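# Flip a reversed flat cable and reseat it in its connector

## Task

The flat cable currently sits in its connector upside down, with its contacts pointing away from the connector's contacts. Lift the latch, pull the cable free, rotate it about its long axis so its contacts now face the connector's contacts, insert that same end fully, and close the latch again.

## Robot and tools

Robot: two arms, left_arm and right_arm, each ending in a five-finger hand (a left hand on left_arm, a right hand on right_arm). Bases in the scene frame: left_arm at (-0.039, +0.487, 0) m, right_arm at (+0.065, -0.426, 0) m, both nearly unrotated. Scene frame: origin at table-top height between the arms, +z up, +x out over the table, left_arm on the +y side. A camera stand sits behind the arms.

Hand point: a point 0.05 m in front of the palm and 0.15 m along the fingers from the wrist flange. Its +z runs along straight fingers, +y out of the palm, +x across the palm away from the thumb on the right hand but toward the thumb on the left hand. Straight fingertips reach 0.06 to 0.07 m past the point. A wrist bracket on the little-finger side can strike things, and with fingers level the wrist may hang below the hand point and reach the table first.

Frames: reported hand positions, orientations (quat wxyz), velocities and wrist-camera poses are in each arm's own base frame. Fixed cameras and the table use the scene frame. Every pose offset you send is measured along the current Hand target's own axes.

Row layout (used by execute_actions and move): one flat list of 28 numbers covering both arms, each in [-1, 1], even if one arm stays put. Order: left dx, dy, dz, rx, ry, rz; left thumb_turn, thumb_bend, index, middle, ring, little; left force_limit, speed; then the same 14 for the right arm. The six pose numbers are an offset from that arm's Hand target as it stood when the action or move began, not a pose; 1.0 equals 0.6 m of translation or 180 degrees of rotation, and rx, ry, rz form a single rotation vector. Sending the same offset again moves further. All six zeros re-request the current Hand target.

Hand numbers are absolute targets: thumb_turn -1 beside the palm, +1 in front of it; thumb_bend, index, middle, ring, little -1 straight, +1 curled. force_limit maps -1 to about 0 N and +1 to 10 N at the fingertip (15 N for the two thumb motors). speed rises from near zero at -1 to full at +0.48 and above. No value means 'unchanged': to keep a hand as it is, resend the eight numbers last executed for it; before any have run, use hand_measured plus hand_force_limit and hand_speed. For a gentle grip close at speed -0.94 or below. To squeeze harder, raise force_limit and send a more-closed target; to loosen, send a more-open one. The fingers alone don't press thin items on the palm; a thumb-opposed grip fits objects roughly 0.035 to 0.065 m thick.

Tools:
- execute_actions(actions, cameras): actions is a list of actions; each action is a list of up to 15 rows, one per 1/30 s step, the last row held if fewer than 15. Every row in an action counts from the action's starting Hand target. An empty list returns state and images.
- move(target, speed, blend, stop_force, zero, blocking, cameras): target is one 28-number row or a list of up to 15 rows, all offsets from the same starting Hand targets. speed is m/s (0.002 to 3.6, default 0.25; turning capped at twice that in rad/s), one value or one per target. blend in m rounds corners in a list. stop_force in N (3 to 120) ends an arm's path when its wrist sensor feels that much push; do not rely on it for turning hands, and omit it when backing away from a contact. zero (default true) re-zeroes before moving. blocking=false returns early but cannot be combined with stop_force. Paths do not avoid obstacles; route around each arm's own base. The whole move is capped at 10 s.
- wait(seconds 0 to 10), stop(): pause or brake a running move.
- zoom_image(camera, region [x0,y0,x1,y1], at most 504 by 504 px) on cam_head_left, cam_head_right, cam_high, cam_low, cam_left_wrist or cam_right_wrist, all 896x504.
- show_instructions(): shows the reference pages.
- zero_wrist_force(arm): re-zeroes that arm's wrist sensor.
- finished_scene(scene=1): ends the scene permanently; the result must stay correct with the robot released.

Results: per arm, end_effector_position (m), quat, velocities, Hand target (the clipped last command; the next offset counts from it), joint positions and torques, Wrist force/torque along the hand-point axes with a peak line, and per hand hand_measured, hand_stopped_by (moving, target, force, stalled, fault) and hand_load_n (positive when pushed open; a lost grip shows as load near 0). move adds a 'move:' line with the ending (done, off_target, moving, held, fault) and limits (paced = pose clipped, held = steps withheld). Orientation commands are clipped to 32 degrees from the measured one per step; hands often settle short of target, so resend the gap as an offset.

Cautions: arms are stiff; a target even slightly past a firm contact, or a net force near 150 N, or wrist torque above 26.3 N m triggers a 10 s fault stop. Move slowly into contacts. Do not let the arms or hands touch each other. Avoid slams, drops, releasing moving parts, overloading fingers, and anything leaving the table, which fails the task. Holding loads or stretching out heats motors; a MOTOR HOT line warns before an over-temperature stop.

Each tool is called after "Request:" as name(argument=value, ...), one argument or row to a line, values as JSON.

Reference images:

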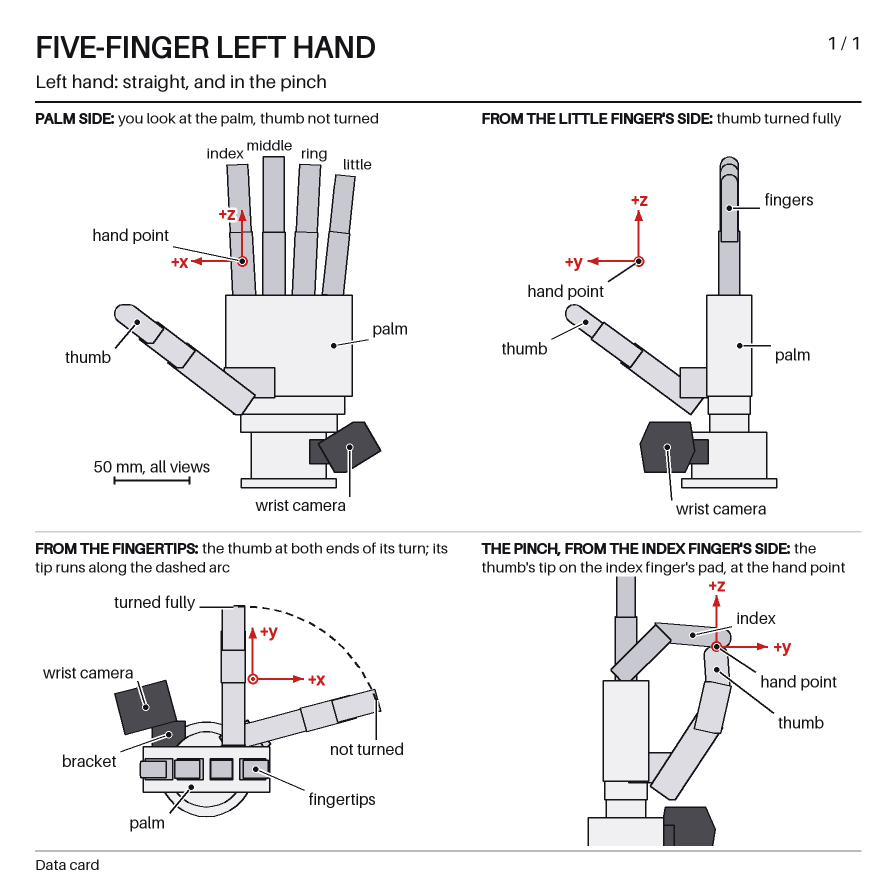

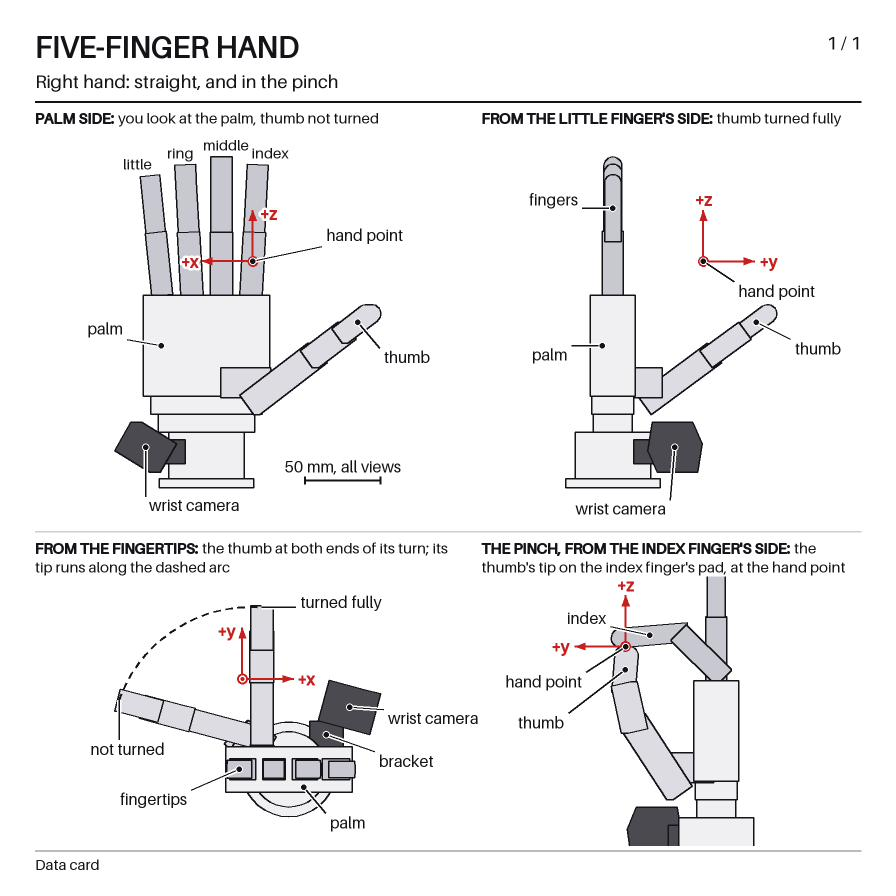

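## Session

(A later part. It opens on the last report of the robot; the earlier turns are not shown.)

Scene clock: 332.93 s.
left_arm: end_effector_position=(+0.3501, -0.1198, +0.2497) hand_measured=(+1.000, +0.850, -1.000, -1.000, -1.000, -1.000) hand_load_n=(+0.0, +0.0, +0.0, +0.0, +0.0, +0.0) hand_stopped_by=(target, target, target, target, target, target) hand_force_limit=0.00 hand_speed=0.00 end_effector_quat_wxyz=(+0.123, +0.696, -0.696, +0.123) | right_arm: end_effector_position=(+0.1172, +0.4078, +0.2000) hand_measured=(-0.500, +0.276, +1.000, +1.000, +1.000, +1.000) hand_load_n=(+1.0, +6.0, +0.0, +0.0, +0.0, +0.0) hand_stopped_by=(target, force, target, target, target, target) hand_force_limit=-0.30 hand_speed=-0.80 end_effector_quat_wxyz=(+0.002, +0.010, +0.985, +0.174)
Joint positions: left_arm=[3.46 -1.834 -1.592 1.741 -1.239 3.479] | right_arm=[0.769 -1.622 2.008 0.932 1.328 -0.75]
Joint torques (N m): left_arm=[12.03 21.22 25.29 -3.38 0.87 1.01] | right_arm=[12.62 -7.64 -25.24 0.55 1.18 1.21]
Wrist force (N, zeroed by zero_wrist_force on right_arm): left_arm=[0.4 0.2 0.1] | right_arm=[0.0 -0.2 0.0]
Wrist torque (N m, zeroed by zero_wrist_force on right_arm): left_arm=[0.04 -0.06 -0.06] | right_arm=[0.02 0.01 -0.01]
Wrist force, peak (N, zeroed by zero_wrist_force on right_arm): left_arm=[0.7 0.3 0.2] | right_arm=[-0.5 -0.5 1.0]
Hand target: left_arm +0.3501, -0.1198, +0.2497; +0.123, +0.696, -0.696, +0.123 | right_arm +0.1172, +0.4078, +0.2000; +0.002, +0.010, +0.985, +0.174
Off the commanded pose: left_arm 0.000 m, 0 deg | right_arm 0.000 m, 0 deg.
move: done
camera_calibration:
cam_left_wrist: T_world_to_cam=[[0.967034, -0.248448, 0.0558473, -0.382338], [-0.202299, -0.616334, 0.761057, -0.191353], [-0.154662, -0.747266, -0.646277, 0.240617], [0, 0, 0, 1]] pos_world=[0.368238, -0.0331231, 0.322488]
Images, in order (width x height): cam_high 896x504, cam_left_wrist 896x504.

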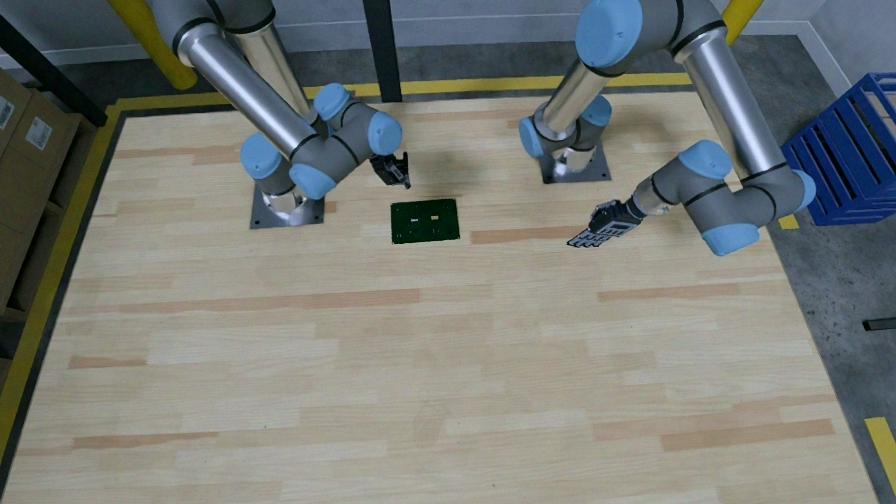

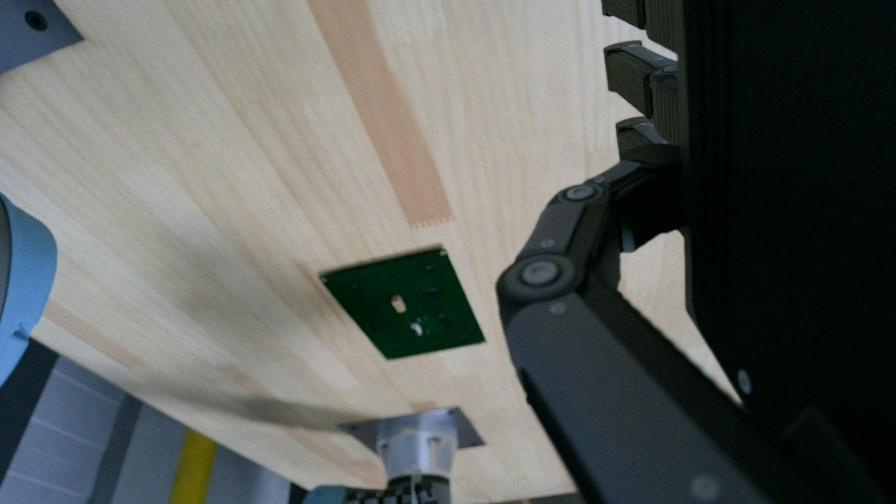

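Request:
move(
  target=[
    [0.4845,0.1972,0.2295,0,0,0,1,0.85,-1,-1,-1,-1,0,0,0,-0.0399,0.1097,0,0,0,-0.5,0.5,1,1,1,1,-0.3,-0.8],
    [0.5103,0.1972,0.3985,0,0,0,1,0.85,-1,-1,-1,-1,0,0,0,-0.0399,0.1097,0,0,0,-0.5,0.5,1,1,1,1,-0.3,-0.8],
  ],
  cameras=["cam_left_wrist","cam_high"],
  speed=0.2,
  blend=[0.02,0],
)

Scene clock: 337.97 s.
left_arm: end_effector_position=(+0.2317, -0.4893, +0.1302) hand_measured=(+1.000, +0.850, -1.000, -1.000, -1.000, -1.000) hand_load_n=(+0.0, +0.0, +0.5, +0.0, +0.0, +0.0) hand_stopped_by=(target, target, target, target, target, target) hand_force_limit=0.00 hand_speed=0.00 end_effector_quat_wxyz=(+0.123, +0.696, -0.696, +0.123) | right_arm: end_effector_position=(+0.1172, +0.4078, +0.1299) hand_measured=(-0.500, +0.276, +1.000, +1.000, +1.000, +1.000) hand_load_n=(+1.0, +6.0, +0.0, +0.0, +0.0, +0.0) hand_stopped_by=(target, force, target, target, target, target) hand_force_limit=-0.30 hand_speed=-0.80 end_effector_quat_wxyz=(+0.002, +0.010, +0.985, +0.174)
Joint positions: left_arm=[2.518 -2.052 -1.52 2.211 -1.289 2.488] | right_arm=[0.769 -1.534 2.123 0.729 1.328 -0.75]
Joint torques (N m): left_arm=[-14.06 28.31 26.38 -0.88 -0.81 -1.72] | right_arm=[13.41 -9.84 -5.35 0.5 1.2 1.38]
Wrist force (N, zeroed by zero_wrist_force on right_arm): left_arm=[0.4 0.4 0.4] | right_arm=[-0.6 -0.1 -0.4]
Wrist torque (N m, zeroed by zero_wrist_force on right_arm): left_arm=[0.03 -0.07 0.08] | right_arm=[0.06 0.13 0.00]
Wrist force, peak (N, zeroed by zero_wrist_force on right_arm): left_arm=[0.6 0.1 1.3] | right_arm=[-0.7 0.0 -0.4]
Hand target: left_arm +0.2317, -0.4894, +0.1301; +0.123, +0.696, -0.696, +0.123 | right_arm +0.1172, +0.4078, +0.1299; +0.002, +0.010, +0.985, +0.174
Off the commanded pose: left_arm 0.000 m, 0 deg | right_arm 0.000 m, 0 deg.
move: done
camera_calibration:
cam_left_wrist: T_world_to_cam=[[0.967019, -0.248484, 0.0559403, -0.353004], [-0.20237, -0.616207, 0.761141, -0.352118], [-0.15466, -0.747358, -0.64617, -0.131034], [0, 0, 0, 1]] pos_world=[0.249838, -0.402623, 0.203089]
Images, in order (width x height): cam_high 896x504, cam_left_wrist 896x504.

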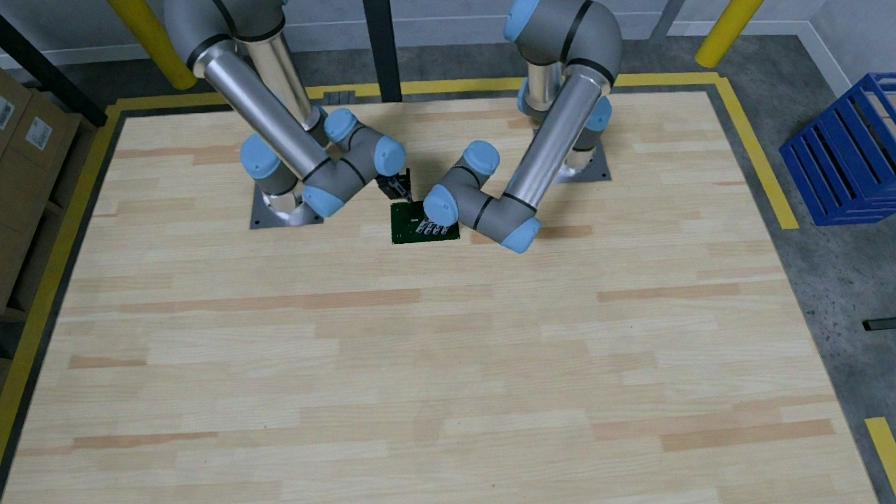

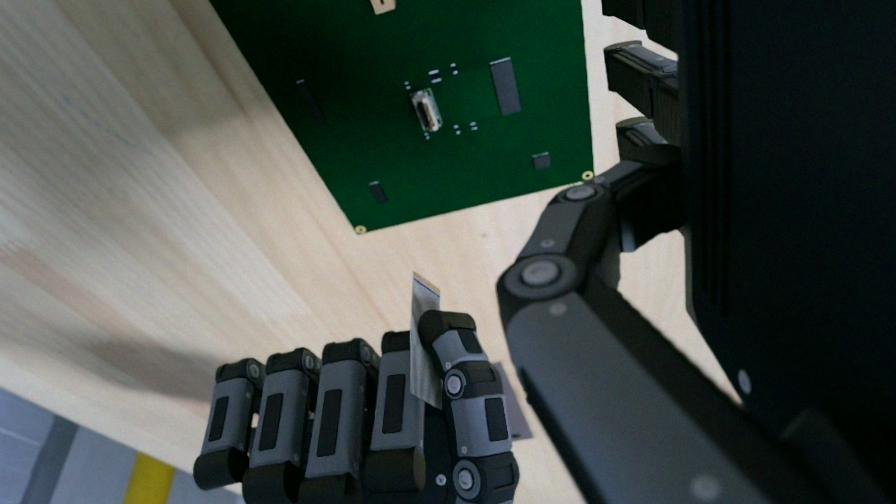

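Request:
zoom_image(
  camera="cam_left_wrist",
  region=[370, 250, 510, 430],
)

Request:
zoom_image(
  camera="cam_left_wrist",
  region=[390, 70, 460, 150],
)

Scaled by 2.800 from the camera's 896x504 image, which has a finer 1280x720 frame.

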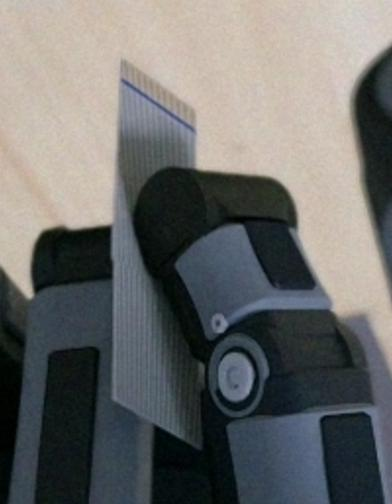

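Scaled by 6.300 from the camera's 896x504 image, which has a finer 1280x720 frame.

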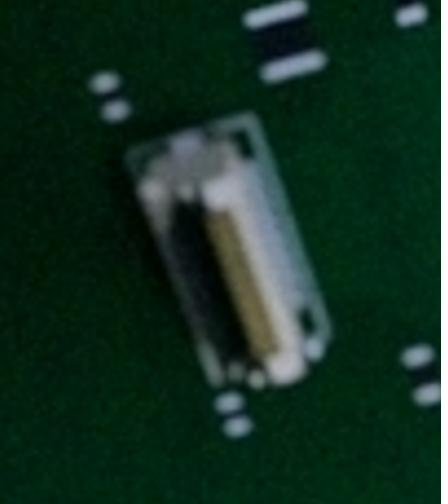

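Request:
zoom_image(
  camera="cam_left_wrist",
  region=[340, 60, 620, 260],
)

Scaled by 1.800 from the camera's 896x504 image, which has a finer 1280x720 frame.

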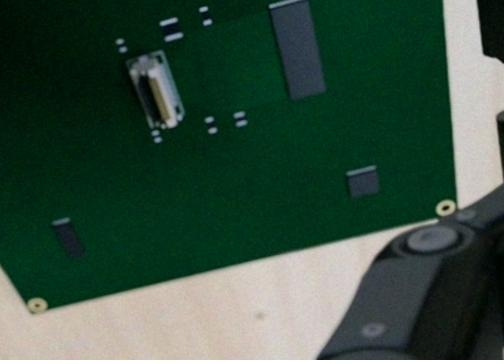

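Request:
move(
  target=[0,0,0,0,0,0,1,0.85,-1,-1,-1,-1,0,0,-0.0173,-0.0195,0.0638,0,-0.0494,0.1358,-0.5,0.5,1,1,1,1,-0.3,-0.8],
  cameras=["cam_left_wrist"],
  speed=0.1,
)

Request:
zoom_image(
  camera="cam_left_wrist",
  region=[380, 60, 560, 340],
)

Scene clock: 354.37 s.
left_arm: end_effector_position=(+0.2317, -0.4894, +0.1301) hand_measured=(+1.000, +0.850, -1.000, -1.000, -1.000, -1.000) hand_load_n=(+0.0, +0.0, +0.0, +0.0, +0.0, +0.0) hand_stopped_by=(target, target, target, target, target, target) hand_force_limit=0.00 hand_speed=0.00 end_effector_quat_wxyz=(+0.123, +0.696, -0.696, +0.123) | right_arm: end_effector_position=(+0.1277, +0.4097, +0.0900) hand_measured=(-0.500, +0.276, +1.000, +1.000, +1.000, +1.000) hand_load_n=(+1.0, +5.5, -0.5, +0.0, +0.0, +0.0) hand_stopped_by=(target, force, target, target, target, target) hand_force_limit=-0.30 hand_speed=-0.80 end_effector_quat_wxyz=(+0.041, +0.231, +0.957, +0.169)
Joint positions: left_arm=[2.517 -2.053 -1.52 2.211 -1.289 2.487] | right_arm=[0.991 -1.439 2.115 0.547 1.535 -0.099]
Joint torques (N m): left_arm=[-14.71 29.64 26.64 -0.51 -0.99 -1.64] | right_arm=[14.31 -13.68 -23.58 0.16 1.42 1.03]
Wrist force (N, zeroed by zero_wrist_force on right_arm): left_arm=[0.5 0.5 0.2] | right_arm=[-0.3 0.1 -0.1]
Wrist torque (N m, zeroed by zero_wrist_force on right_arm): left_arm=[0.05 -0.07 0.08] | right_arm=[0.04 0.09 0.05]
Wrist force, peak (N, zeroed by zero_wrist_force on right_arm): left_arm=[0.8 0.4 0.2] | right_arm=[-0.7 0.1 -0.8]
Hand target: left_arm +0.2317, -0.4894, +0.1301; +0.123, +0.696, -0.696, +0.123 | right_arm +0.1277, +0.4097, +0.0900; +0.041, +0.231, +0.957, +0.169
Off the commanded pose: left_arm 0.000 m, 0 deg | right_arm 0.000 m, 0 deg.
move: done
camera_calibration:
cam_left_wrist: T_world_to_cam=[[0.967034, -0.248448, 0.0558473, -0.352988], [-0.202299, -0.616334, 0.761057, -0.352079], [-0.154662, -0.747266, -0.646277, -0.131179], [0, 0, 0, 1]] pos_world=[0.249838, -0.402723, 0.202888]
Images, in order (width x height): cam_left_wrist 896x504.

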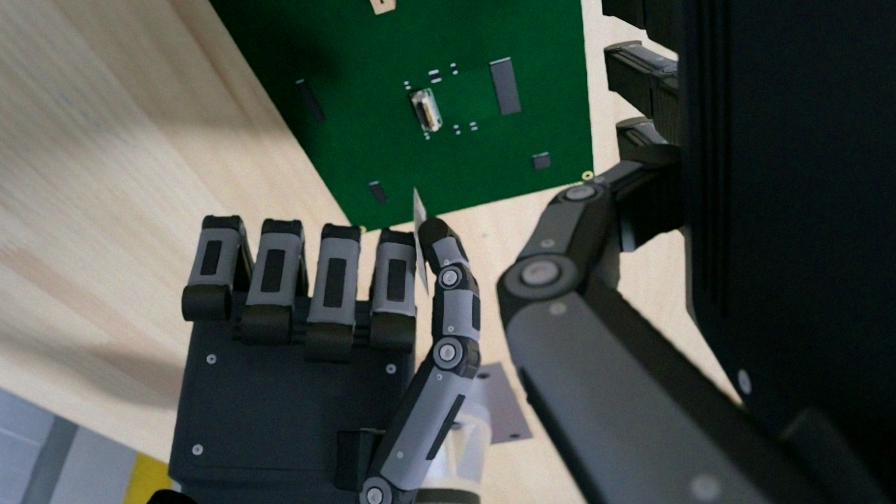

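Scaled by 1.800 from the camera's 896x504 image, which has a finer 1280x720 frame.

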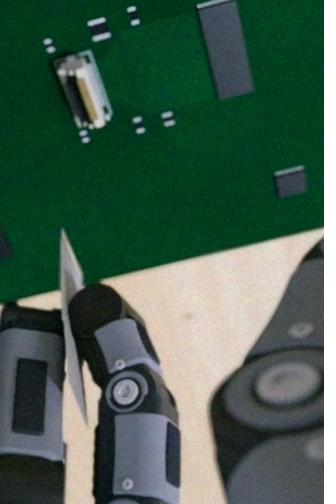

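Request:
zoom_image(
  camera="cam_left_wrist",
  region=[395, 175, 455, 305],
)

Request:
zoom_image(
  camera="cam_left_wrist",
  region=[395, 75, 455, 145],
)

Scaled by 3.877 from the camera's 896x504 image, which has a finer 1280x720 frame.

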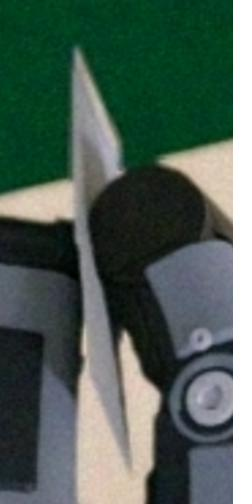

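Scaled by 7.200 from the camera's 896x504 image, which has a finer 1280x720 frame.

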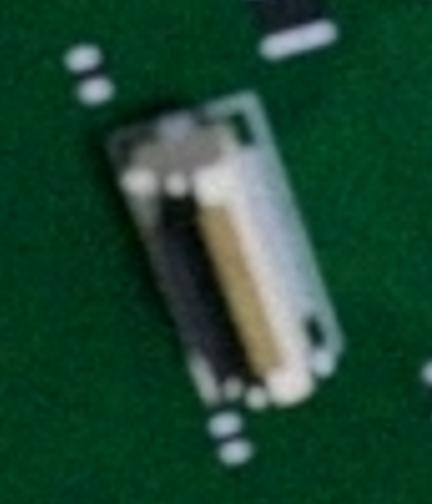

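Request:
move(
  target=[
    [-0.0167,-0.0788,0.0047,0,0,0,1,0.85,-1,-1,-1,-1,0,0,0,0,0,0,0,0,-0.5,0.5,1,1,1,1,-0.3,-0.8],
    [-0.0167,-0.0788,0.0047,-0.0817,0,0.2246,1,0.85,-1,-1,-1,-1,0,0,0,0,0,0,0,0,-0.5,0.5,1,1,1,1,-0.3,-0.8],
  ],
  cameras=["cam_left_wrist"],
  speed=0.2,
)

Request:
zoom_image(
  camera="cam_left_wrist",
  region=[400, 140, 520, 340],
)

Scene clock: 365.67 s.
left_arm: end_effector_position=(+0.2790, -0.4809, +0.1240) hand_measured=(+1.000, +0.850, -1.000, -1.000, -1.000, -1.000) hand_load_n=(-0.5, +0.0, +0.0, +0.0, +0.0, +0.0) hand_stopped_by=(target, target, target, target, target, target) hand_force_limit=0.00 hand_speed=0.00 end_effector_quat_wxyz=(-0.160, -0.393, +0.903, -0.070) | right_arm: end_effector_position=(+0.1277, +0.4097, +0.0900) hand_measured=(-0.500, +0.276, +1.000, +1.000, +1.000, +1.000) hand_load_n=(+1.0, +5.5, +0.0, +0.0, +0.0, +0.0) hand_stopped_by=(target, force, target, target, target, target) hand_force_limit=-0.30 hand_speed=-0.80 end_effector_quat_wxyz=(+0.041, +0.231, +0.957, +0.169)
Joint positions: left_arm=[2.539 -2.367 -1.076 1.819 -1.225 3.299] | right_arm=[0.992 -1.439 2.115 0.547 1.535 -0.099]
Joint torques (N m): left_arm=[-13.52 42.4 26.58 -3.5 -0.77 1.54] | right_arm=[13.83 -13.22 -22.49 0.58 1.62 1.45]
Wrist force (N, zeroed by zero_wrist_force on right_arm): left_arm=[0.2 0.0 -0.1] | right_arm=[0.1 0.2 -0.3]
Wrist torque (N m, zeroed by zero_wrist_force on right_arm): left_arm=[0.01 -0.04 -0.07] | right_arm=[0.08 0.04 0.09]
Wrist force, peak (N, zeroed by zero_wrist_force on right_arm): left_arm=[0.8 0.5 0.3] | right_arm=[-0.6 0.3 -0.5]
Hand target: left_arm +0.2790, -0.4809, +0.1240; -0.160, -0.392, +0.903, -0.070 | right_arm +0.1277, +0.4097, +0.0900; +0.041, +0.231, +0.957, +0.169
Off the commanded pose: left_arm 0.000 m, 0 deg | right_arm 0.000 m, 0 deg.
move: done
camera_calibration:
cam_left_wrist: T_world_to_cam=[[0.537711, -0.841217, 0.0567602, -0.561777], [-0.568881, -0.312297, 0.760819, -0.0842181], [-0.622288, -0.44139, -0.646477, 0.156119], [0, 0, 0, 1]] pos_world=[0.351315, -0.429968, 0.196889]
Images, in order (width x height): cam_left_wrist 896x504.

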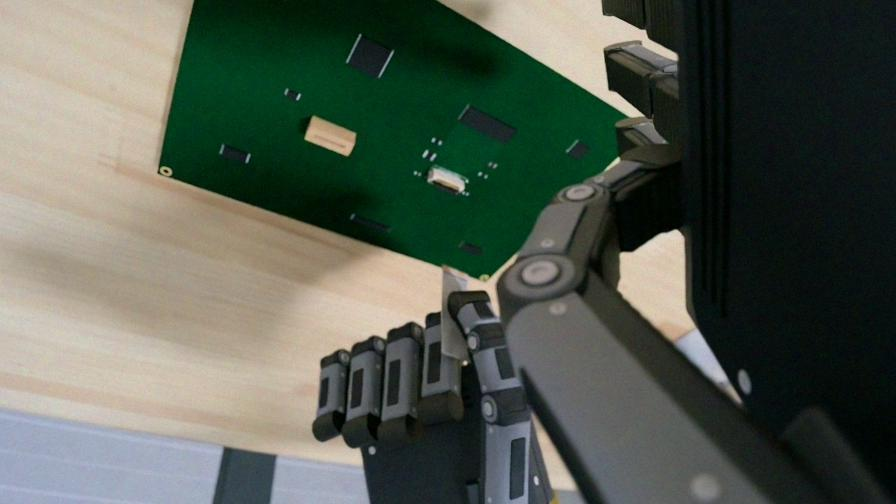

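Scaled by 2.520 from the camera's 896x504 image, which has a finer 1280x720 frame.

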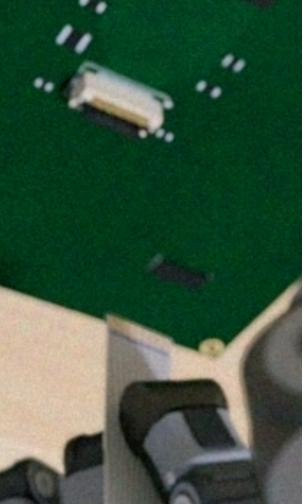

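Request:
zoom_image(
  camera="cam_left_wrist",
  region=[435, 255, 485, 305],
)

Request:
zoom_image(
  camera="cam_left_wrist",
  region=[420, 155, 480, 205],
)

Scaled by 10.080 from the camera's 896x504 image, which has a finer 1280x720 frame.

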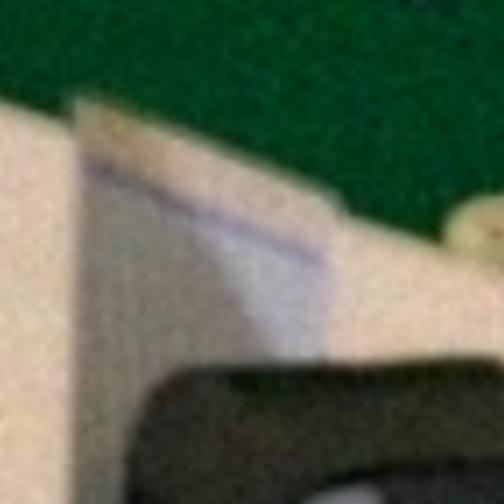

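Scaled by 8.400 from the camera's 896x504 image, which has a finer 1280x720 frame.

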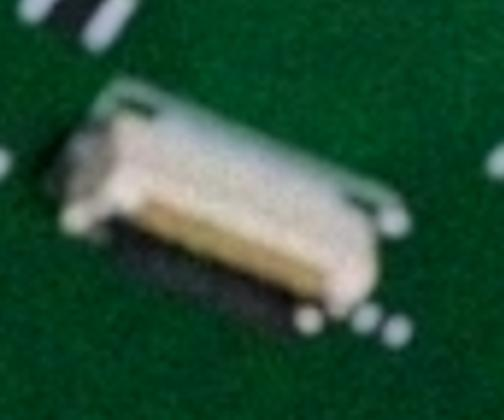

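Request:
zoom_image(
  camera="cam_left_wrist",
  region=[425, 300, 485, 380],
)

Request:
zoom_image(
  camera="cam_left_wrist",
  region=[430, 250, 480, 310],
)

Scaled by 6.300 from the camera's 896x504 image, which has a finer 1280x720 frame.

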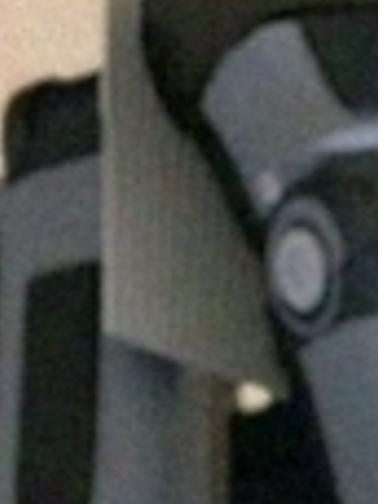

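Scaled by 8.400 from the camera's 896x504 image, which has a finer 1280x720 frame.

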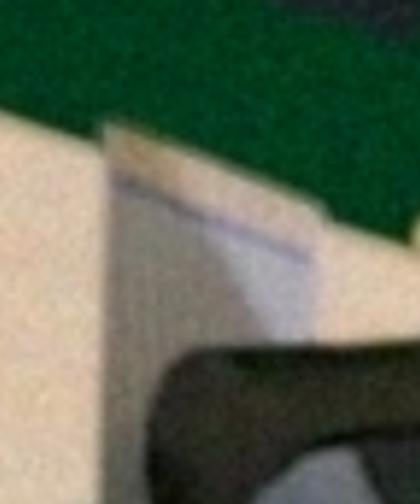

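Request:
move(
  target=[0,0,0,0,0,0,1,0.85,-1,-1,-1,-1,0,0,-0.0068,-0.0132,0.0618,-0.0147,0.0015,0.0181,-0.5,0.5,1,1,1,1,-0.3,-0.8],
  cameras=["cam_left_wrist"],
  speed=0.05,
)

Request:
zoom_image(
  camera="cam_left_wrist",
  region=[415, 155, 495, 225],
)

Scene clock: 381.03 s.
left_arm: end_effector_position=(+0.2790, -0.4809, +0.1240) hand_measured=(+1.000, +0.850, -1.000, -1.000, -1.000, -1.000) hand_load_n=(+0.0, +0.0, +0.0, +0.0, +0.0, +0.0) hand_stopped_by=(target, target, target, target, target, target) hand_force_limit=0.00 hand_speed=0.00 end_effector_quat_wxyz=(-0.160, -0.392, +0.903, -0.070) | right_arm: end_effector_position=(+0.1337, +0.4125, +0.0525) hand_measured=(-0.500, +0.276, +1.000, +1.000, +1.000, +1.000) hand_load_n=(+1.0, +6.0, +0.0, +0.0, +0.0, +0.0) hand_stopped_by=(target, force, target, target, target, target) hand_force_limit=-0.30 hand_speed=-0.80 end_effector_quat_wxyz=(+0.039, +0.257, +0.946, +0.193)
Joint positions: left_arm=[2.539 -2.367 -1.076 1.819 -1.225 3.299] | right_arm=[0.984 -1.376 2.172 0.381 1.525 -0.047]
Joint torques (N m): left_arm=[-12.92 41.74 26.14 -3.52 -1 1.34] | right_arm=[-13.22 -13.41 -3.25 0.22 -1.85 1.49]
Wrist force (N, zeroed by zero_wrist_force on right_arm): left_arm=[0.3 0.2 0.1] | right_arm=[-0.2 -0.1 -0.4]
Wrist torque (N m, zeroed by zero_wrist_force on right_arm): left_arm=[0.02 -0.06 -0.06] | right_arm=[0.02 0.06 0.05]
Wrist force, peak (N, zeroed by zero_wrist_force on right_arm): left_arm=[0.9 0.4 0.0] | right_arm=[-0.6 0.3 -0.5]
Hand target: left_arm +0.2790, -0.4809, +0.1240; -0.160, -0.392, +0.903, -0.070 | right_arm +0.1337, +0.4125, +0.0524; +0.039, +0.257, +0.946, +0.193
Off the commanded pose: left_arm 0.000 m, 0 deg | right_arm 0.000 m, 0 deg.
move: done
camera_calibration:
cam_left_wrist: T_world_to_cam=[[0.537461, -0.841381, 0.0566877, -0.561745], [-0.568923, -0.312157, 0.760845, -0.0841486], [-0.622465, -0.441175, -0.646453, 0.156269], [0, 0, 0, 1]] pos_world=[0.351314, -0.429968, 0.196889]
Images, in order (width x height): cam_left_wrist 896x504.

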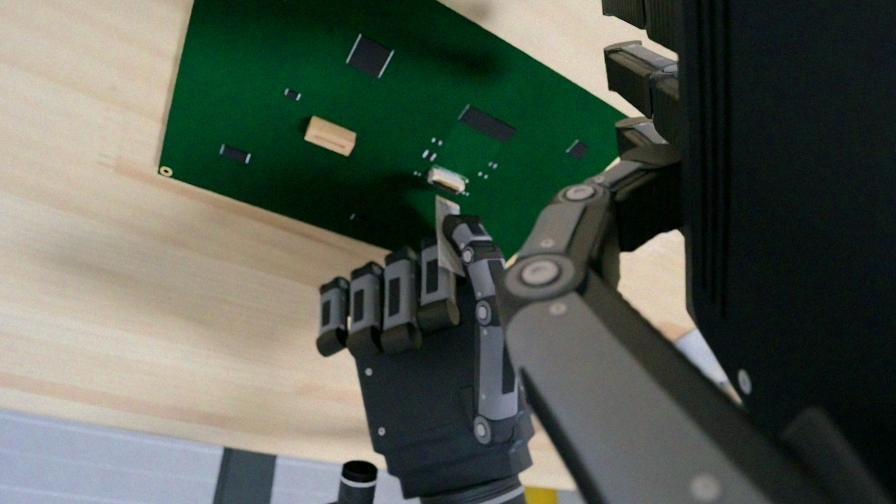

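Scaled by 6.300 from the camera's 896x504 image, which has a finer 1280x720 frame.

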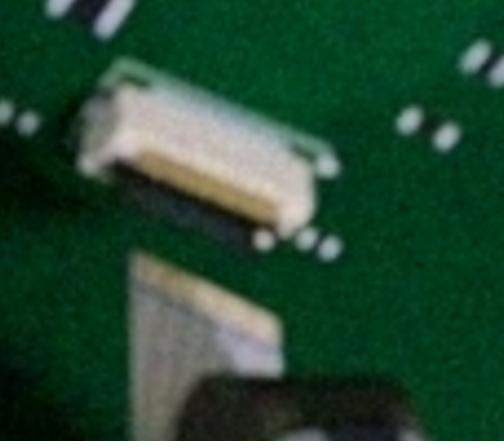

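Request:
move(
  target=[
    [0,0,0,0.0817,0,-0.2246,1,0.85,-1,-1,-1,-1,0,0,0,0,0,0,0,0,-0.5,0.5,1,1,1,1,-0.3,-0.8],
    [0.0637,0.048,0.0123,0.0817,0,-0.2246,1,0.85,-1,-1,-1,-1,0,0,0,0,0,0,0,0,-0.5,0.5,1,1,1,1,-0.3,-0.8],
  ],
  cameras=["cam_left_wrist"],
  speed=0.2,
)

Request:
zoom_image(
  camera="cam_left_wrist",
  region=[395, 80, 465, 180],
)

Scene clock: 385.17 s.
left_arm: end_effector_position=(+0.2319, -0.4893, +0.1301) hand_measured=(+1.000, +0.850, -1.000, -1.000, -1.000, -1.000) hand_load_n=(+0.0, +0.0, +0.0, +0.0, +0.0, +0.0) hand_stopped_by=(target, target, target, target, target, target) hand_force_limit=0.00 hand_speed=0.00 end_effector_quat_wxyz=(+0.123, +0.696, -0.696, +0.123) | right_arm: end_effector_position=(+0.1337, +0.4125, +0.0524) hand_measured=(-0.500, +0.276, +1.000, +1.000, +1.000, +1.000) hand_load_n=(+1.5, +5.5, +0.0, +0.0, +0.0, +0.0) hand_stopped_by=(target, force, target, target, target, target) hand_force_limit=-0.30 hand_speed=-0.80 end_effector_quat_wxyz=(+0.039, +0.257, +0.946, +0.193)
Joint positions: left_arm=[2.518 -2.053 -1.519 2.211 -1.289 2.488] | right_arm=[0.984 -1.376 2.172 0.381 1.525 -0.047]
Joint torques (N m): left_arm=[-12.97 53.37 11.01 -0.49 -1.25 -1.67] | right_arm=[-11.26 -14.97 -3.56 0.16 -1.32 1.26]
Wrist force (N, zeroed by zero_wrist_force on right_arm): left_arm=[0.5 0.2 0.4] | right_arm=[-0.2 0.0 -0.1]
Wrist torque (N m, zeroed by zero_wrist_force on right_arm): left_arm=[0.00 -0.07 0.09] | right_arm=[0.01 0.05 0.06]
Wrist force, peak (N, zeroed by zero_wrist_force on right_arm): left_arm=[0.7 1.1 0.0] | right_arm=[-0.4 -0.6 -0.1]
Hand target: left_arm +0.2317, -0.4894, +0.1302; +0.123, +0.696, -0.696, +0.123 | right_arm +0.1337, +0.4125, +0.0524; +0.039, +0.257, +0.946, +0.193
Off the commanded pose: left_arm 0.000 m, 0 deg | right_arm 0.000 m, 0 deg.
move: done
camera_calibration:
cam_left_wrist: T_world_to_cam=[[0.967019, -0.24852, 0.055785, -0.3532], [-0.202296, -0.616319, 0.76107, -0.352112], [-0.15476, -0.747254, -0.646267, -0.131056], [0, 0, 0, 1]] pos_world=[0.250038, -0.402723, 0.202988]
Images, in order (width x height): cam_left_wrist 896x504.

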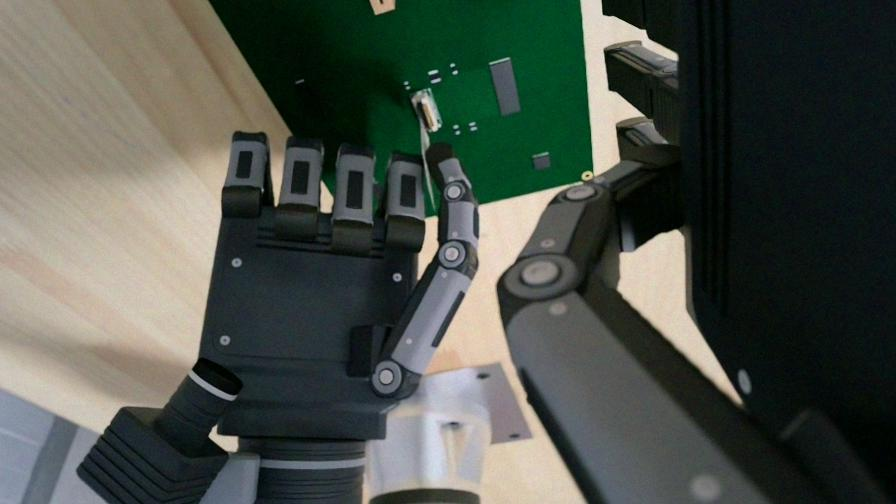

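Scaled by 5.040 from the camera's 896x504 image, which has a finer 1280x720 frame.

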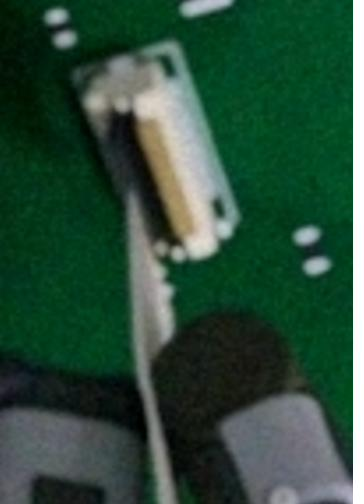

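Request:
zoom_image(
  camera="cam_left_wrist",
  region=[410, 95, 445, 150],
)

Scaled by 9.164 from the camera's 896x504 image, which has a finer 1280x720 frame.

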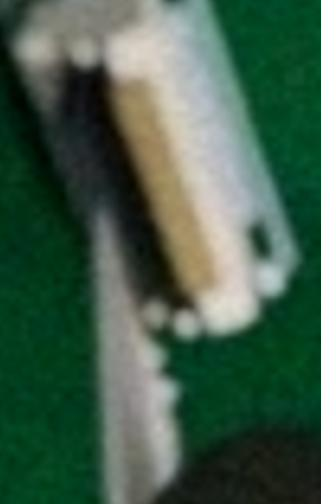

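Request:
zoom_image(
  camera="cam_left_wrist",
  region=[412, 112, 442, 152],
)

Scaled by 12.600 from the camera's 896x504 image, which has a finer 1280x720 frame.

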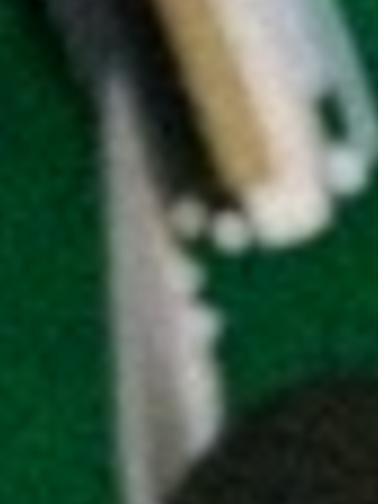

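Request:
move(
  target=[0,0,0,0,0,0,1,0.85,-1,-1,-1,-1,0,0,-0.0028,-0.0042,0.01,-0.0099,0.0021,0.0095,-0.5,0.5,1,1,1,1,-0.3,-0.8],
  cameras=["cam_left_wrist"],
  speed=0.02,
)

Request:
zoom_image(
  camera="cam_left_wrist",
  region=[405, 85, 455, 145],
)

Scene clock: 393.10 s.
left_arm: end_effector_position=(+0.2317, -0.4894, +0.1302) hand_measured=(+1.000, +0.850, -1.000, -1.000, -1.000, -1.000) hand_load_n=(+0.0, +0.0, +0.5, +0.0, +0.0, +0.0) hand_stopped_by=(target, target, target, target, target, target) hand_force_limit=0.00 hand_speed=0.00 end_effector_quat_wxyz=(+0.123, +0.696, -0.696, +0.123) | right_arm: end_effector_position=(+0.1350, +0.4118, +0.0459) hand_measured=(-0.500, +0.276, +1.000, +1.000, +1.000, +1.000) hand_load_n=(+1.0, +6.0, +0.0, +0.0, +0.0, +0.0) hand_stopped_by=(target, force, target, target, target, target) hand_force_limit=-0.30 hand_speed=-0.80 end_effector_quat_wxyz=(+0.037, +0.270, +0.939, +0.209)
Joint positions: left_arm=[2.517 -2.053 -1.519 2.211 -1.289 2.487] | right_arm=[0.979 -1.374 2.2 0.322 1.515 -0.021]
Joint torques (N m): left_arm=[-13.44 50.72 8.96 -0.55 -0.63 -1.61] | right_arm=[-13.24 -14.58 -5.19 -0.29 -1.79 1.14]
Wrist force (N, zeroed by zero_wrist_force on right_arm): left_arm=[0.4 0.2 0.5] | right_arm=[0.1 -0.2 -0.2]
Wrist torque (N m, zeroed by zero_wrist_force on right_arm): left_arm=[0.00 -0.06 0.08] | right_arm=[-0.02 0.01 0.06]
Wrist force, peak (N, zeroed by zero_wrist_force on right_arm): left_arm=[0.7 0.4 0.4] | right_arm=[-0.5 -0.2 -0.5]
Hand target: left_arm +0.2317, -0.4894, +0.1302; +0.123, +0.696, -0.696, +0.123 | right_arm +0.1350, +0.4118, +0.0459; +0.037, +0.270, +0.939, +0.209
Off the commanded pose: left_arm 0.000 m, 0 deg | right_arm 0.000 m, 0 deg.
move: done
camera_calibration:
cam_left_wrist: T_world_to_cam=[[0.967034, -0.248448, 0.0558473, -0.352994], [-0.202299, -0.616334, 0.761057, -0.352155], [-0.154662, -0.747266, -0.646277, -0.131114], [0, 0, 0, 1]] pos_world=[0.249838, -0.402723, 0.202988]
Images, in order (width x height): cam_left_wrist 896x504.

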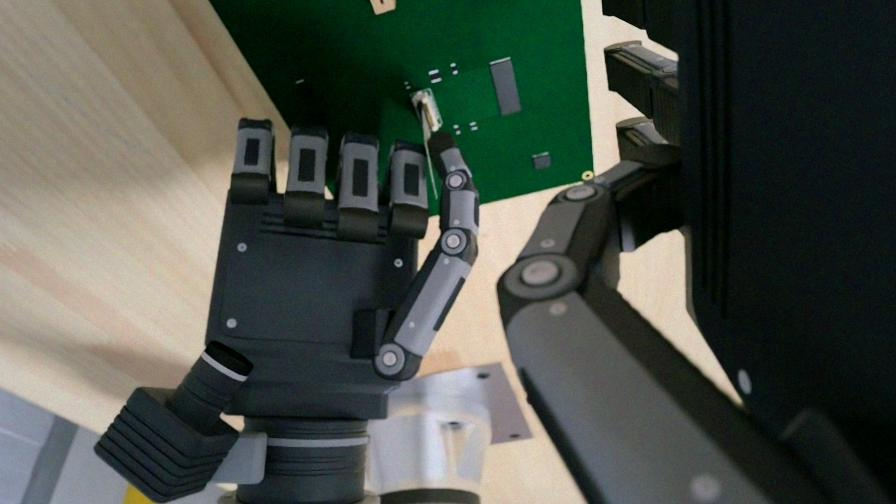

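Scaled by 8.400 from the camera's 896x504 image, which has a finer 1280x720 frame.

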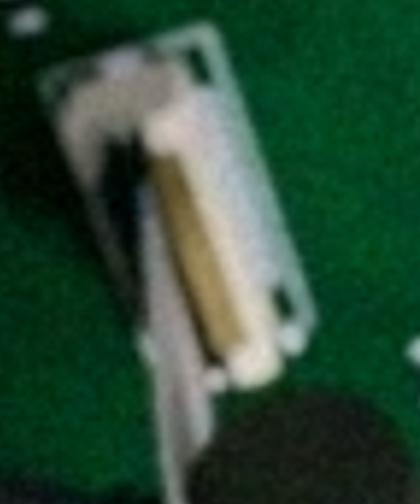

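Request:
zero_wrist_force(
  arm="right_arm",
)

Request:
move(
  target=[0,0,0,0,0,0,1,0.85,-1,-1,-1,-1,0,0,-0.0002,-0.0021,0.0045,0,0,0,-0.5,0.5,1,1,1,1,-0.3,-0.8],
  cameras=["cam_left_wrist"],
  speed=0.003,
  stop_force=3,
)

Request:
zoom_image(
  camera="cam_left_wrist",
  region=[405, 85, 455, 145],
)

Wrist force sensor zeroed.

Scene clock: 396.07 s.
left_arm: end_effector_position=(+0.2317, -0.4894, +0.1302) hand_measured=(+1.000, +0.850, -1.000, -1.000, -1.000, -1.000) hand_load_n=(+0.0, -0.5, +0.0, +0.0, +0.0, +0.0) hand_stopped_by=(target, target, target, target, target, target) hand_force_limit=0.00 hand_speed=0.00 end_effector_quat_wxyz=(+0.123, +0.696, -0.696, +0.123) | right_arm: end_effector_position=(+0.1350, +0.4117, +0.0429) hand_measured=(-0.500, +0.276, +1.000, +1.000, +1.000, +1.000) hand_load_n=(+1.0, +6.0, +0.0, +0.0, +0.0, +0.0) hand_stopped_by=(target, force, target, target, target, target) hand_force_limit=-0.30 hand_speed=-0.80 end_effector_quat_wxyz=(+0.037, +0.270, +0.939, +0.209)
Joint positions: left_arm=[2.517 -2.053 -1.519 2.211 -1.289 2.487] | right_arm=[0.979 -1.368 2.203 0.312 1.515 -0.02]
Joint torques (N m): left_arm=[-13.62 52.08 10.25 -0.4 -0.88 -1.5] | right_arm=[-4.79 -14.15 -3.08 0.1 -1.03 1.35]
Wrist force (N, zeroed by zero_wrist_force on right_arm): left_arm=[0.5 0.2 0.4] | right_arm=[-0.4 -0.3 0.1]
Wrist torque (N m, zeroed by zero_wrist_force on right_arm): left_arm=[-0.01 -0.08 0.09] | right_arm=[-0.05 0.05 -0.02]
Wrist force, peak (N, zeroed by zero_wrist_force on right_arm): left_arm=[0.8 0.2 0.1] | right_arm=[-0.7 0.2 0.2]
Hand target: left_arm +0.2317, -0.4894, +0.1302; +0.123, +0.696, -0.696, +0.123 | right_arm +0.1350, +0.4117, +0.0429; +0.037, +0.270, +0.939, +0.209
Off the commanded pose: left_arm 0.000 m, 0 deg | right_arm 0.000 m, 0 deg.
move: done
camera_calibration:
cam_left_wrist: T_world_to_cam=[[0.967034, -0.248448, 0.0558473, -0.352994], [-0.202299, -0.616334, 0.761057, -0.352155], [-0.154662, -0.747266, -0.646277, -0.131114], [0, 0, 0, 1]] pos_world=[0.249838, -0.402723, 0.202988]
Images, in order (width x height): cam_left_wrist 896x504.

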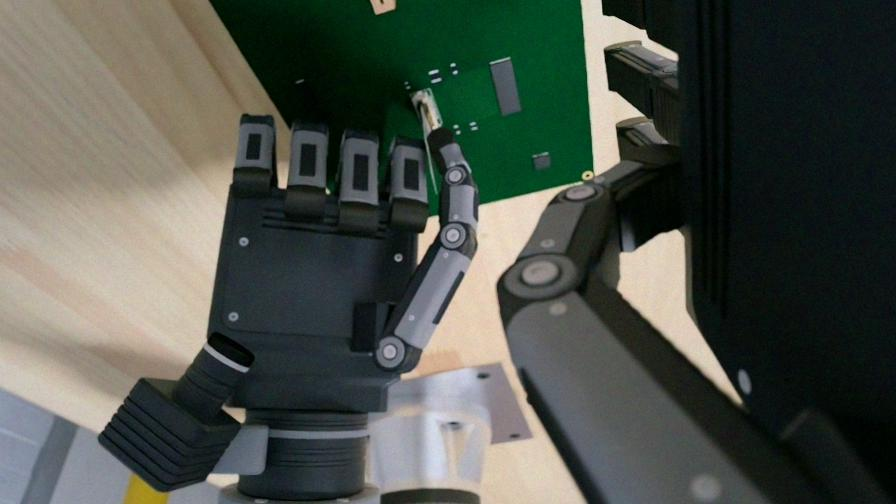

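Scaled by 8.400 from the camera's 896x504 image, which has a finer 1280x720 frame.

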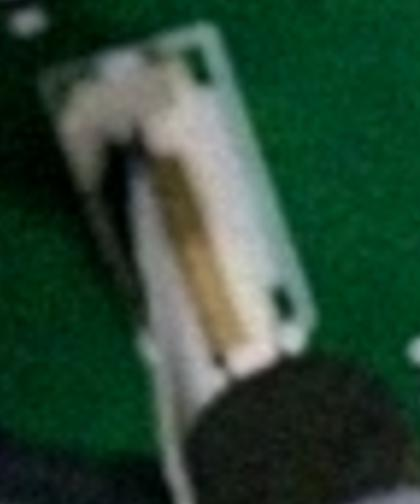

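Request:
move(
  target=[0,0,0,0,0,0,1,0.85,-1,-1,-1,-1,0,0,-0.0001,-0.0014,0.003,0,0,0,-0.5,0.5,1,1,1,1,-0.3,-0.8],
  cameras=["cam_left_wrist"],
  speed=0.003,
  stop_force=3,
)

Request:
zoom_image(
  camera="cam_left_wrist",
  region=[405, 85, 455, 145],
)

Scene clock: 398.17 s.
left_arm: end_effector_position=(+0.2317, -0.4894, +0.1302) hand_measured=(+1.000, +0.850, -1.000, -1.000, -1.000, -1.000) hand_load_n=(+0.0, +0.0, -0.5, +0.0, +0.0, +0.0) hand_stopped_by=(target, target, target, target, target, target) hand_force_limit=0.00 hand_speed=0.00 end_effector_quat_wxyz=(+0.123, +0.696, -0.696, +0.123) | right_arm: end_effector_position=(+0.1349, +0.4117, +0.0409) hand_measured=(-0.500, +0.276, +1.000, +1.000, +1.000, +1.000) hand_load_n=(+1.0, +6.0, +0.0, +0.0, +0.0, +0.0) hand_stopped_by=(target, force, target, target, target, target) hand_force_limit=-0.30 hand_speed=-0.80 end_effector_quat_wxyz=(+0.037, +0.270, +0.939, +0.209)
Joint positions: left_arm=[2.517 -2.053 -1.519 2.211 -1.289 2.487] | right_arm=[0.979 -1.364 2.204 0.306 1.515 -0.02]
Joint torques (N m): left_arm=[-12.6 51.95 10.56 -0.55 -0.81 -1.78] | right_arm=[12.89 -14.33 -3.08 0.06 0.94 1.23]
Wrist force (N, zeroed by zero_wrist_force on right_arm): left_arm=[0.4 0.1 0.2] | right_arm=[-0.1 0.2 -0.2]
Wrist torque (N m, zeroed by zero_wrist_force on right_arm): left_arm=[0.00 -0.07 0.08] | right_arm=[0.03 0.01 0.01]
Wrist force, peak (N, zeroed by zero_wrist_force on right_arm): left_arm=[0.8 -0.1 0.2] | right_arm=[-0.5 0.0 0.5]
Hand target: left_arm +0.2317, -0.4894, +0.1302; +0.123, +0.696, -0.696, +0.123 | right_arm +0.1349, +0.4117, +0.0409; +0.037, +0.270, +0.939, +0.209
Off the commanded pose: left_arm 0.000 m, 0 deg | right_arm 0.000 m, 0 deg.
move: done
camera_calibration:
cam_left_wrist: T_world_to_cam=[[0.967034, -0.248448, 0.0558473, -0.352994], [-0.202299, -0.616334, 0.761057, -0.352155], [-0.154662, -0.747266, -0.646277, -0.131114], [0, 0, 0, 1]] pos_world=[0.249838, -0.402723, 0.202988]
Images, in order (width x height): cam_left_wrist 896x504.

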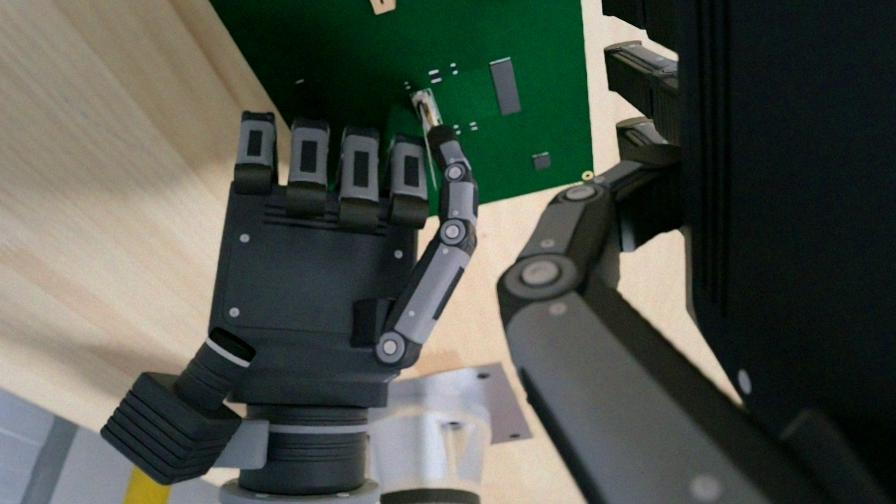

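Scaled by 8.400 from the camera's 896x504 image, which has a finer 1280x720 frame.

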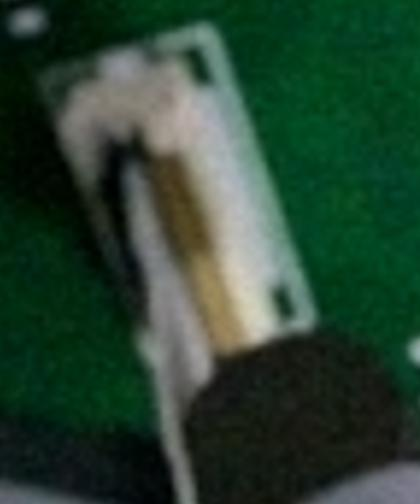

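Request:
move(
  target=[0,0,0,0,0,0,1,0.85,-1,-1,-1,-1,0,0,-0.0002,-0.0017,0.0038,0,0,0,-0.5,0.5,1,1,1,1,-0.3,-0.8],
  cameras=["cam_left_wrist"],
  speed=0.003,
  stop_force=3,
)

Request:
zoom_image(
  camera="cam_left_wrist",
  region=[405, 85, 455, 145],
)

Scene clock: 400.83 s.
left_arm: end_effector_position=(+0.2317, -0.4894, +0.1302) hand_measured=(+1.000, +0.850, -1.000, -1.000, -1.000, -1.000) hand_load_n=(+0.0, +0.0, +0.0, +0.0, +0.0, -0.5) hand_stopped_by=(target, target, target, target, target, target) hand_force_limit=0.00 hand_speed=0.00 end_effector_quat_wxyz=(+0.123, +0.696, -0.696, +0.123) | right_arm: end_effector_position=(+0.1350, +0.4117, +0.0396) hand_measured=(-0.500, +0.276, +1.000, +1.000, +1.000, +1.000) hand_load_n=(+1.0, +5.5, -0.5, +0.0, +0.0, +0.0) hand_stopped_by=(target, force, target, target, target, target) hand_force_limit=-0.30 hand_speed=-0.80 end_effector_quat_wxyz=(+0.037, +0.270, +0.939, +0.209)
Joint positions: left_arm=[2.517 -2.053 -1.519 2.211 -1.289 2.487] | right_arm=[0.979 -1.361 2.206 0.302 1.515 -0.02]
Joint torques (N m): left_arm=[-12.48 52.13 9.12 -0.46 -1.09 -1.66] | right_arm=[9.67 -28.46 -20.76 3.36 0.44 0.31]
Wrist force (N, zeroed by zero_wrist_force on right_arm): left_arm=[0.3 0.0 0.1] | right_arm=[-0.3 0.6 -2.2]
Wrist torque (N m, zeroed by zero_wrist_force on right_arm): left_arm=[-0.02 -0.06 0.08] | right_arm=[0.02 0.01 -0.02]
Wrist force, peak (N, zeroed by zero_wrist_force on right_arm): left_arm=[0.8 0.3 0.3] | right_arm=[-0.5 1.1 -2.8]
Hand target: left_arm +0.2317, -0.4894, +0.1302; +0.123, +0.696, -0.696, +0.123 | right_arm +0.1350, +0.4117, +0.0396; +0.037, +0.270, +0.939, +0.209 (not the last commanded pose)
Off the commanded pose: left_arm 0.000 m, 0 deg | right_arm 0.001 m, 0 deg.
move: contact (right_arm)
camera_calibration:
cam_left_wrist: T_world_to_cam=[[0.967034, -0.248448, 0.0558473, -0.352994], [-0.202299, -0.616334, 0.761057, -0.352155], [-0.154662, -0.747266, -0.646277, -0.131114], [0, 0, 0, 1]] pos_world=[0.249838, -0.402723, 0.202988]
Images, in order (width x height): cam_left_wrist 896x504.

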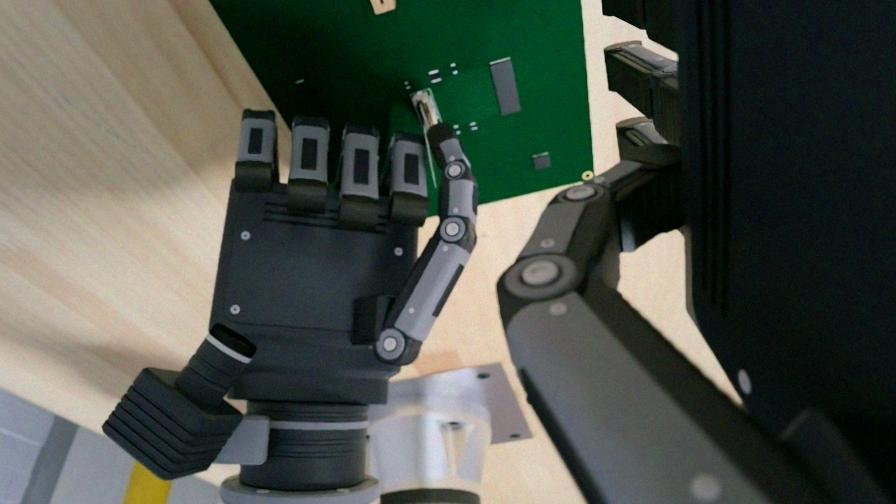

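Scaled by 8.400 from the camera's 896x504 image, which has a finer 1280x720 frame.

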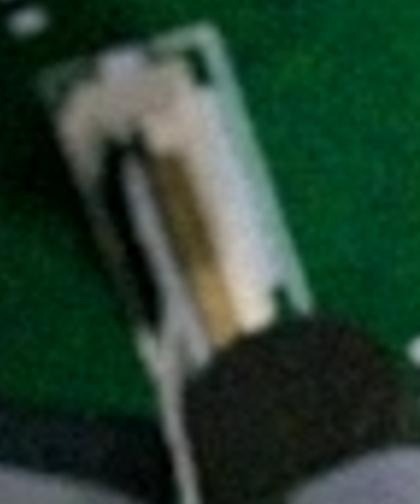

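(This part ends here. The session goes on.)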